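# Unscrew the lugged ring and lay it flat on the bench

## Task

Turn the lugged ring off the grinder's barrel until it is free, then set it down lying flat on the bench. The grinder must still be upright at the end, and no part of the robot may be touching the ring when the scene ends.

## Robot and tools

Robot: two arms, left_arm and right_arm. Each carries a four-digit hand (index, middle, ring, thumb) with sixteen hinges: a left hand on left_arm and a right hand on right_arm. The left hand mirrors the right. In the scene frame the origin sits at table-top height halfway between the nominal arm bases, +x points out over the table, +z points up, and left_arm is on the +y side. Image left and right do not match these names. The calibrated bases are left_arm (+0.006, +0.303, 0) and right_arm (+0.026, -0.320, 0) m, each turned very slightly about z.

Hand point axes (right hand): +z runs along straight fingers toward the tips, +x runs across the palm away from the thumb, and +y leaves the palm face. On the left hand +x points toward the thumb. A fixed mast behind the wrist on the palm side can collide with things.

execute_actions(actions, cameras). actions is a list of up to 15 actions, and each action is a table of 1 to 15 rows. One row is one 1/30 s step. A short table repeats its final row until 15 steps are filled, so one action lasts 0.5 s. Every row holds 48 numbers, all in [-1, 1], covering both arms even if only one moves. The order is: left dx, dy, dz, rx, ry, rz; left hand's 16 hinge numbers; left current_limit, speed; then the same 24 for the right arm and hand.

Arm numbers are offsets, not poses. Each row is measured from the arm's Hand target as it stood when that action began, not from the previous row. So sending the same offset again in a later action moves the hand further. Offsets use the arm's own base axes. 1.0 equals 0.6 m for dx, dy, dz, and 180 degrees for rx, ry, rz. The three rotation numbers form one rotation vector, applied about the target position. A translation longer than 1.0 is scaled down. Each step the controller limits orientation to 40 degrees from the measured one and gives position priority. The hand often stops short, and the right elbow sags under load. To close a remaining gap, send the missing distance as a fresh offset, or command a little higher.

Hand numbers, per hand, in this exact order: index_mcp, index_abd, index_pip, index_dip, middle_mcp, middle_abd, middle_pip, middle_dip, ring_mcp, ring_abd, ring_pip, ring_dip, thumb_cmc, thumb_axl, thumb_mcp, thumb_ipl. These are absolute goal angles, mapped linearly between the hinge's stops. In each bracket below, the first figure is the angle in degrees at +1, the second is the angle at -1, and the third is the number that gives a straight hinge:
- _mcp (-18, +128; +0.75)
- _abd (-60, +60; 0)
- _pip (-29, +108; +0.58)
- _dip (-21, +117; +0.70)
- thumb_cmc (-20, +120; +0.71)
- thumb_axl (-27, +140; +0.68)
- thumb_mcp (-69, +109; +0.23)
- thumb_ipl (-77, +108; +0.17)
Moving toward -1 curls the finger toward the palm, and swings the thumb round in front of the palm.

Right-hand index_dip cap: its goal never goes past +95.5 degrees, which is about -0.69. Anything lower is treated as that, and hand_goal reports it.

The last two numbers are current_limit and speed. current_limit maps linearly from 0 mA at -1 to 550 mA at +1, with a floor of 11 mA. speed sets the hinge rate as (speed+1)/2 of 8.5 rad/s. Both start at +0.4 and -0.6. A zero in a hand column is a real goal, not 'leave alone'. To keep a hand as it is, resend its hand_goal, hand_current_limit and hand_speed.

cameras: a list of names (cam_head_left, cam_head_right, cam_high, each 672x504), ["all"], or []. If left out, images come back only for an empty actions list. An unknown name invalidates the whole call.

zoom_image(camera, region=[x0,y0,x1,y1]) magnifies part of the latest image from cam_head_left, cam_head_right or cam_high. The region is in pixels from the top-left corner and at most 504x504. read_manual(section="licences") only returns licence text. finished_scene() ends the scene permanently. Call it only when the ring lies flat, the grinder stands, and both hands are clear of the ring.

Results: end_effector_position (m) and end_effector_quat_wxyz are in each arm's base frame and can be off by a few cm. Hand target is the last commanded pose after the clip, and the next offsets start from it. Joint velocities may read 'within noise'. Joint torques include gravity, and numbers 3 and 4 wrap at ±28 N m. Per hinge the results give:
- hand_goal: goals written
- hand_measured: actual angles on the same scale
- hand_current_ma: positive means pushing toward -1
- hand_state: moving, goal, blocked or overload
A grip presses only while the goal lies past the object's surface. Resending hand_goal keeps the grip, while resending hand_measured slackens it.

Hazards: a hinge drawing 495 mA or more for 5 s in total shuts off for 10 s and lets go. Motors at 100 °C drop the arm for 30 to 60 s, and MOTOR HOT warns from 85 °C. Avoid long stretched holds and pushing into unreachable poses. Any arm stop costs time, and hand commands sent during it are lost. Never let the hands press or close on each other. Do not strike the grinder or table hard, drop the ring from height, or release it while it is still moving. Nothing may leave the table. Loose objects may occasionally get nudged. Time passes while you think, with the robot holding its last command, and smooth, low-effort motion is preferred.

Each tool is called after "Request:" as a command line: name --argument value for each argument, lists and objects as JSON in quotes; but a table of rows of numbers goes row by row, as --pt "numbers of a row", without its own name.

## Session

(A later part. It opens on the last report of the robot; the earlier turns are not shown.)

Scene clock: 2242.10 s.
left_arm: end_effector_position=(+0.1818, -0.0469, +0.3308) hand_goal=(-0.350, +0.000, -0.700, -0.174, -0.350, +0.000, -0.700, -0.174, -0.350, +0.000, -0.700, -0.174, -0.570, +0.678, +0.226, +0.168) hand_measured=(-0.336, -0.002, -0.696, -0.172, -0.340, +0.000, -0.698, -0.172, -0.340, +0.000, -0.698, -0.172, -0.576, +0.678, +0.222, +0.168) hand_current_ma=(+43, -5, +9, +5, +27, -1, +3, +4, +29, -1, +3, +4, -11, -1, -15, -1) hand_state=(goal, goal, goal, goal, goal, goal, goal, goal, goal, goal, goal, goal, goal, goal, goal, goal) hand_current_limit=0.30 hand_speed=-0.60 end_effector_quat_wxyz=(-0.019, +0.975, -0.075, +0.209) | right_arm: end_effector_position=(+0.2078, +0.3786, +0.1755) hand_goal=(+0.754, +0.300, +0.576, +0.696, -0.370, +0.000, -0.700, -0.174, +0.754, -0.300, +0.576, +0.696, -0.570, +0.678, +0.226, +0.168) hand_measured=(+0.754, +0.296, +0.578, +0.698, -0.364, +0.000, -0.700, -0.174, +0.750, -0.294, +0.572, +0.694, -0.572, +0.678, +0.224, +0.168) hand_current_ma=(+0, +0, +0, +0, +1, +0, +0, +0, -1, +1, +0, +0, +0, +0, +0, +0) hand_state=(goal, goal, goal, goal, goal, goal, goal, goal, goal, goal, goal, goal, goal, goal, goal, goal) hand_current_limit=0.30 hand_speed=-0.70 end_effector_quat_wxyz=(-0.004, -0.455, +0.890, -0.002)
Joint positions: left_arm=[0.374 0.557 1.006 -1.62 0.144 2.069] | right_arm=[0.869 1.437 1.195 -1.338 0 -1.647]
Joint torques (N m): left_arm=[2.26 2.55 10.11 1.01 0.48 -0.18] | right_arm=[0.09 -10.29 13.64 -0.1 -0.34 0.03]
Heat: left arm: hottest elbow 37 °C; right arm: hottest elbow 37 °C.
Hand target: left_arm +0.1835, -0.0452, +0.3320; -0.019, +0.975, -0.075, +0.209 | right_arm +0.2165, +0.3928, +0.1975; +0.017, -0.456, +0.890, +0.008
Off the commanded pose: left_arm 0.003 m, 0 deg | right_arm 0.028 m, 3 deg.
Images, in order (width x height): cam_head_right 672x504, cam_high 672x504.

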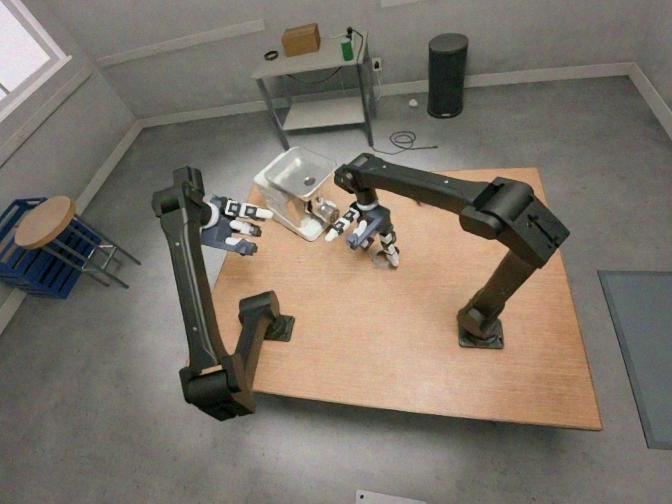

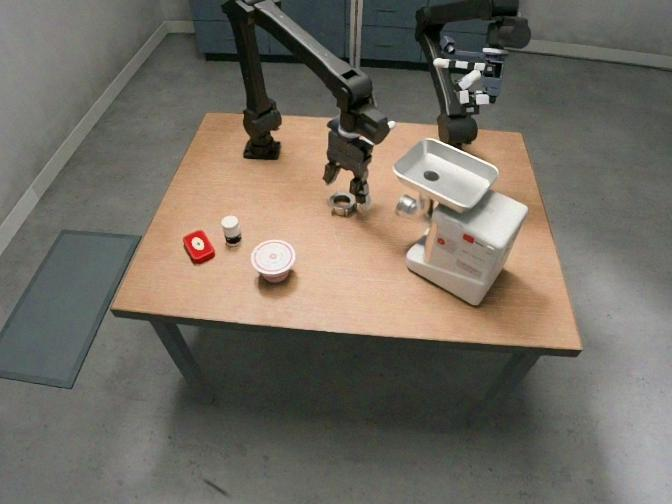

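Request:
execute_actions --actions '[[[0,0,0,0,0,0,-0.35,0,-0.7,-0.174,-0.35,0,-0.7,-0.174,-0.35,0,-0.7,-0.174,-0.571,0.678,0.226,0.168,0.3,-0.6,0.004,0.006,0.035,0,0,0,0.754,0.3,0.576,0.696,-0.37,0,-0.7,-0.174,0.754,-0.3,0.576,0.696,-0.571,0.678,0.226,0.168,0.3,-0.7]],[[0,0,0,0,0,0,-0.35,0,-0.7,-0.174,-0.35,0,-0.7,-0.174,-0.35,0,-0.7,-0.174,-0.571,0.678,0.226,0.168,0.3,-0.6,0,0,0.05,0,0,0,0.754,0.3,0.576,0.696,-0.37,0,-0.7,-0.174,0.754,-0.3,0.576,0.696,-0.571,0.678,0.226,0.168,0.3,-0.7]],[[0,0,0,0,0,0,-0.35,0,-0.7,-0.174,-0.35,0,-0.7,-0.174,-0.35,0,-0.7,-0.174,-0.571,0.678,0.226,0.168,0.3,-0.6,0,0,0.07,0,0,0,0.754,0.3,0.576,0.696,-0.37,0,-0.7,-0.174,0.754,-0.3,0.576,0.696,-0.571,0.678,0.226,0.168,0.3,-0.7]]]' --cameras '["cam_high","cam_head_right"]'

Request:
zoom_image --camera "cam_high" --region '[315, 150, 395, 230]'

Request:
zoom_image --camera "cam_head_right" --region '[340, 205, 415, 285]'

Scene clock: 2248.17 s.
left_arm: end_effector_position=(+0.1818, -0.0469, +0.3308) hand_goal=(-0.350, +0.000, -0.700, -0.174, -0.350, +0.000, -0.700, -0.174, -0.350, +0.000, -0.700, -0.174, -0.570, +0.678, +0.226, +0.168) hand_measured=(-0.336, -0.002, -0.696, -0.172, -0.340, +0.000, -0.698, -0.172, -0.340, +0.000, -0.698, -0.172, -0.576, +0.678, +0.222, +0.168) hand_current_ma=(+43, -5, +9, +5, +27, -1, +3, +4, +29, -1, +3, +4, -11, -1, -15, -1) hand_state=(goal, goal, goal, goal, goal, goal, goal, goal, goal, goal, goal, goal, goal, goal, goal, goal) hand_current_limit=0.30 hand_speed=-0.60 end_effector_quat_wxyz=(-0.019, +0.975, -0.075, +0.209) | right_arm: end_effector_position=(+0.2149, +0.3873, +0.2715) hand_goal=(+0.754, +0.300, +0.576, +0.696, -0.370, +0.000, -0.700, -0.174, +0.754, -0.300, +0.576, +0.696, -0.570, +0.678, +0.226, +0.168) hand_measured=(+0.754, +0.296, +0.578, +0.698, -0.362, +0.000, -0.700, -0.174, +0.750, -0.296, +0.572, +0.694, -0.570, +0.678, +0.222, +0.168) hand_current_ma=(+0, +0, +0, +0, +2, +0, +0, +0, +0, +0, +0, +0, +0, +0, -1, +0) hand_state=(goal, goal, goal, goal, goal, goal, goal, goal, goal, goal, goal, goal, goal, goal, goal, goal) hand_current_limit=0.30 hand_speed=-0.70 end_effector_quat_wxyz=(+0.000, -0.455, +0.890, +0.000)
Joint positions: left_arm=[0.374 0.557 1.006 -1.62 0.144 2.069] | right_arm=[0.869 1.431 1.442 -1.581 -0.001 -1.647]
Joint torques (N m): left_arm=[2.26 2.55 10.14 1.02 0.48 -0.18] | right_arm=[0.21 -10.46 13.53 0.09 -0.31 0.06]
Heat: left arm: hottest elbow 37 °C; right arm: hottest elbow 37 °C.
Hand target: left_arm +0.1835, -0.0452, +0.3320; -0.019, +0.975, -0.075, +0.209 | right_arm +0.2189, +0.3963, +0.2906; +0.017, -0.456, +0.890, +0.008
Off the commanded pose: left_arm 0.003 m, 0 deg | right_arm 0.021 m, 2 deg.
Images, in order (width x height): cam_head_right 672x504, cam_high 672x504.

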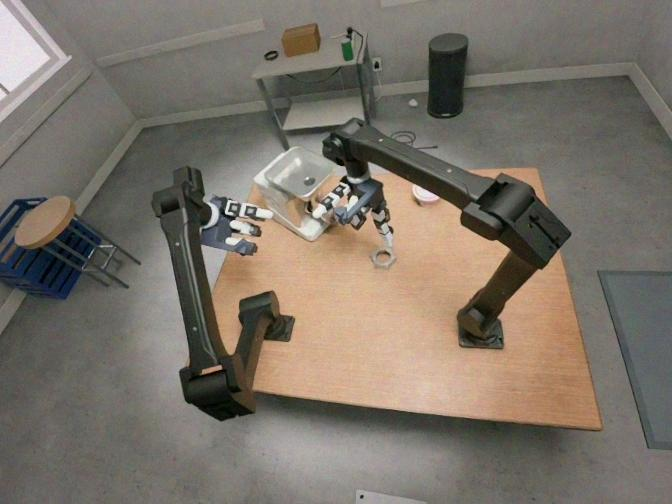

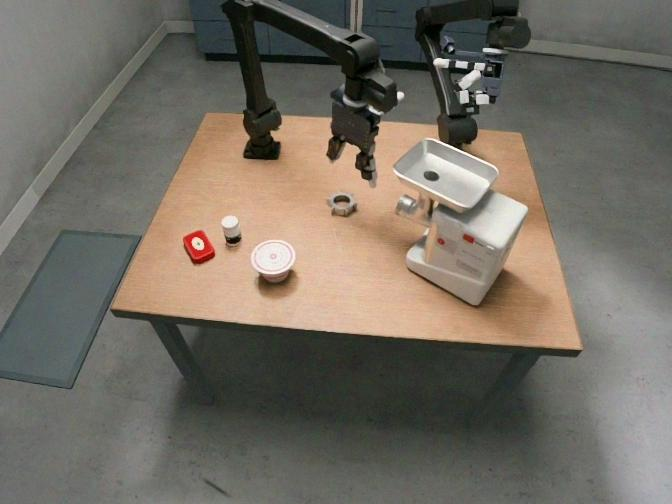

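Scaled by 6.300 from the camera's 672x504 image, which has a finer 960x720 frame.

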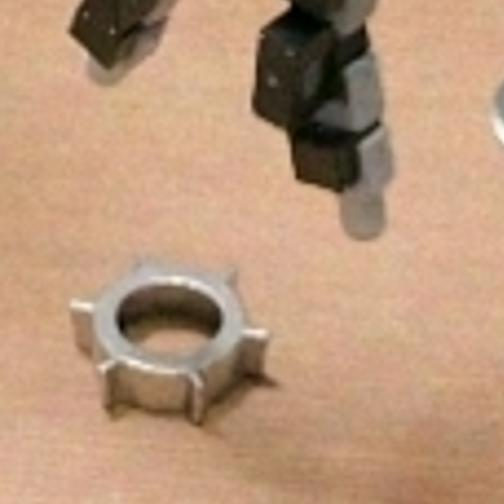

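Scaled by 6.300 from the camera's 672x504 image, which has a finer 960x720 frame.

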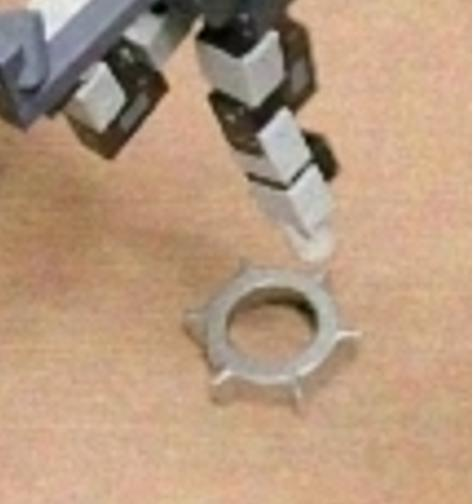

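Request:
finished_scene --scene 1

The scene is finished: the task was done.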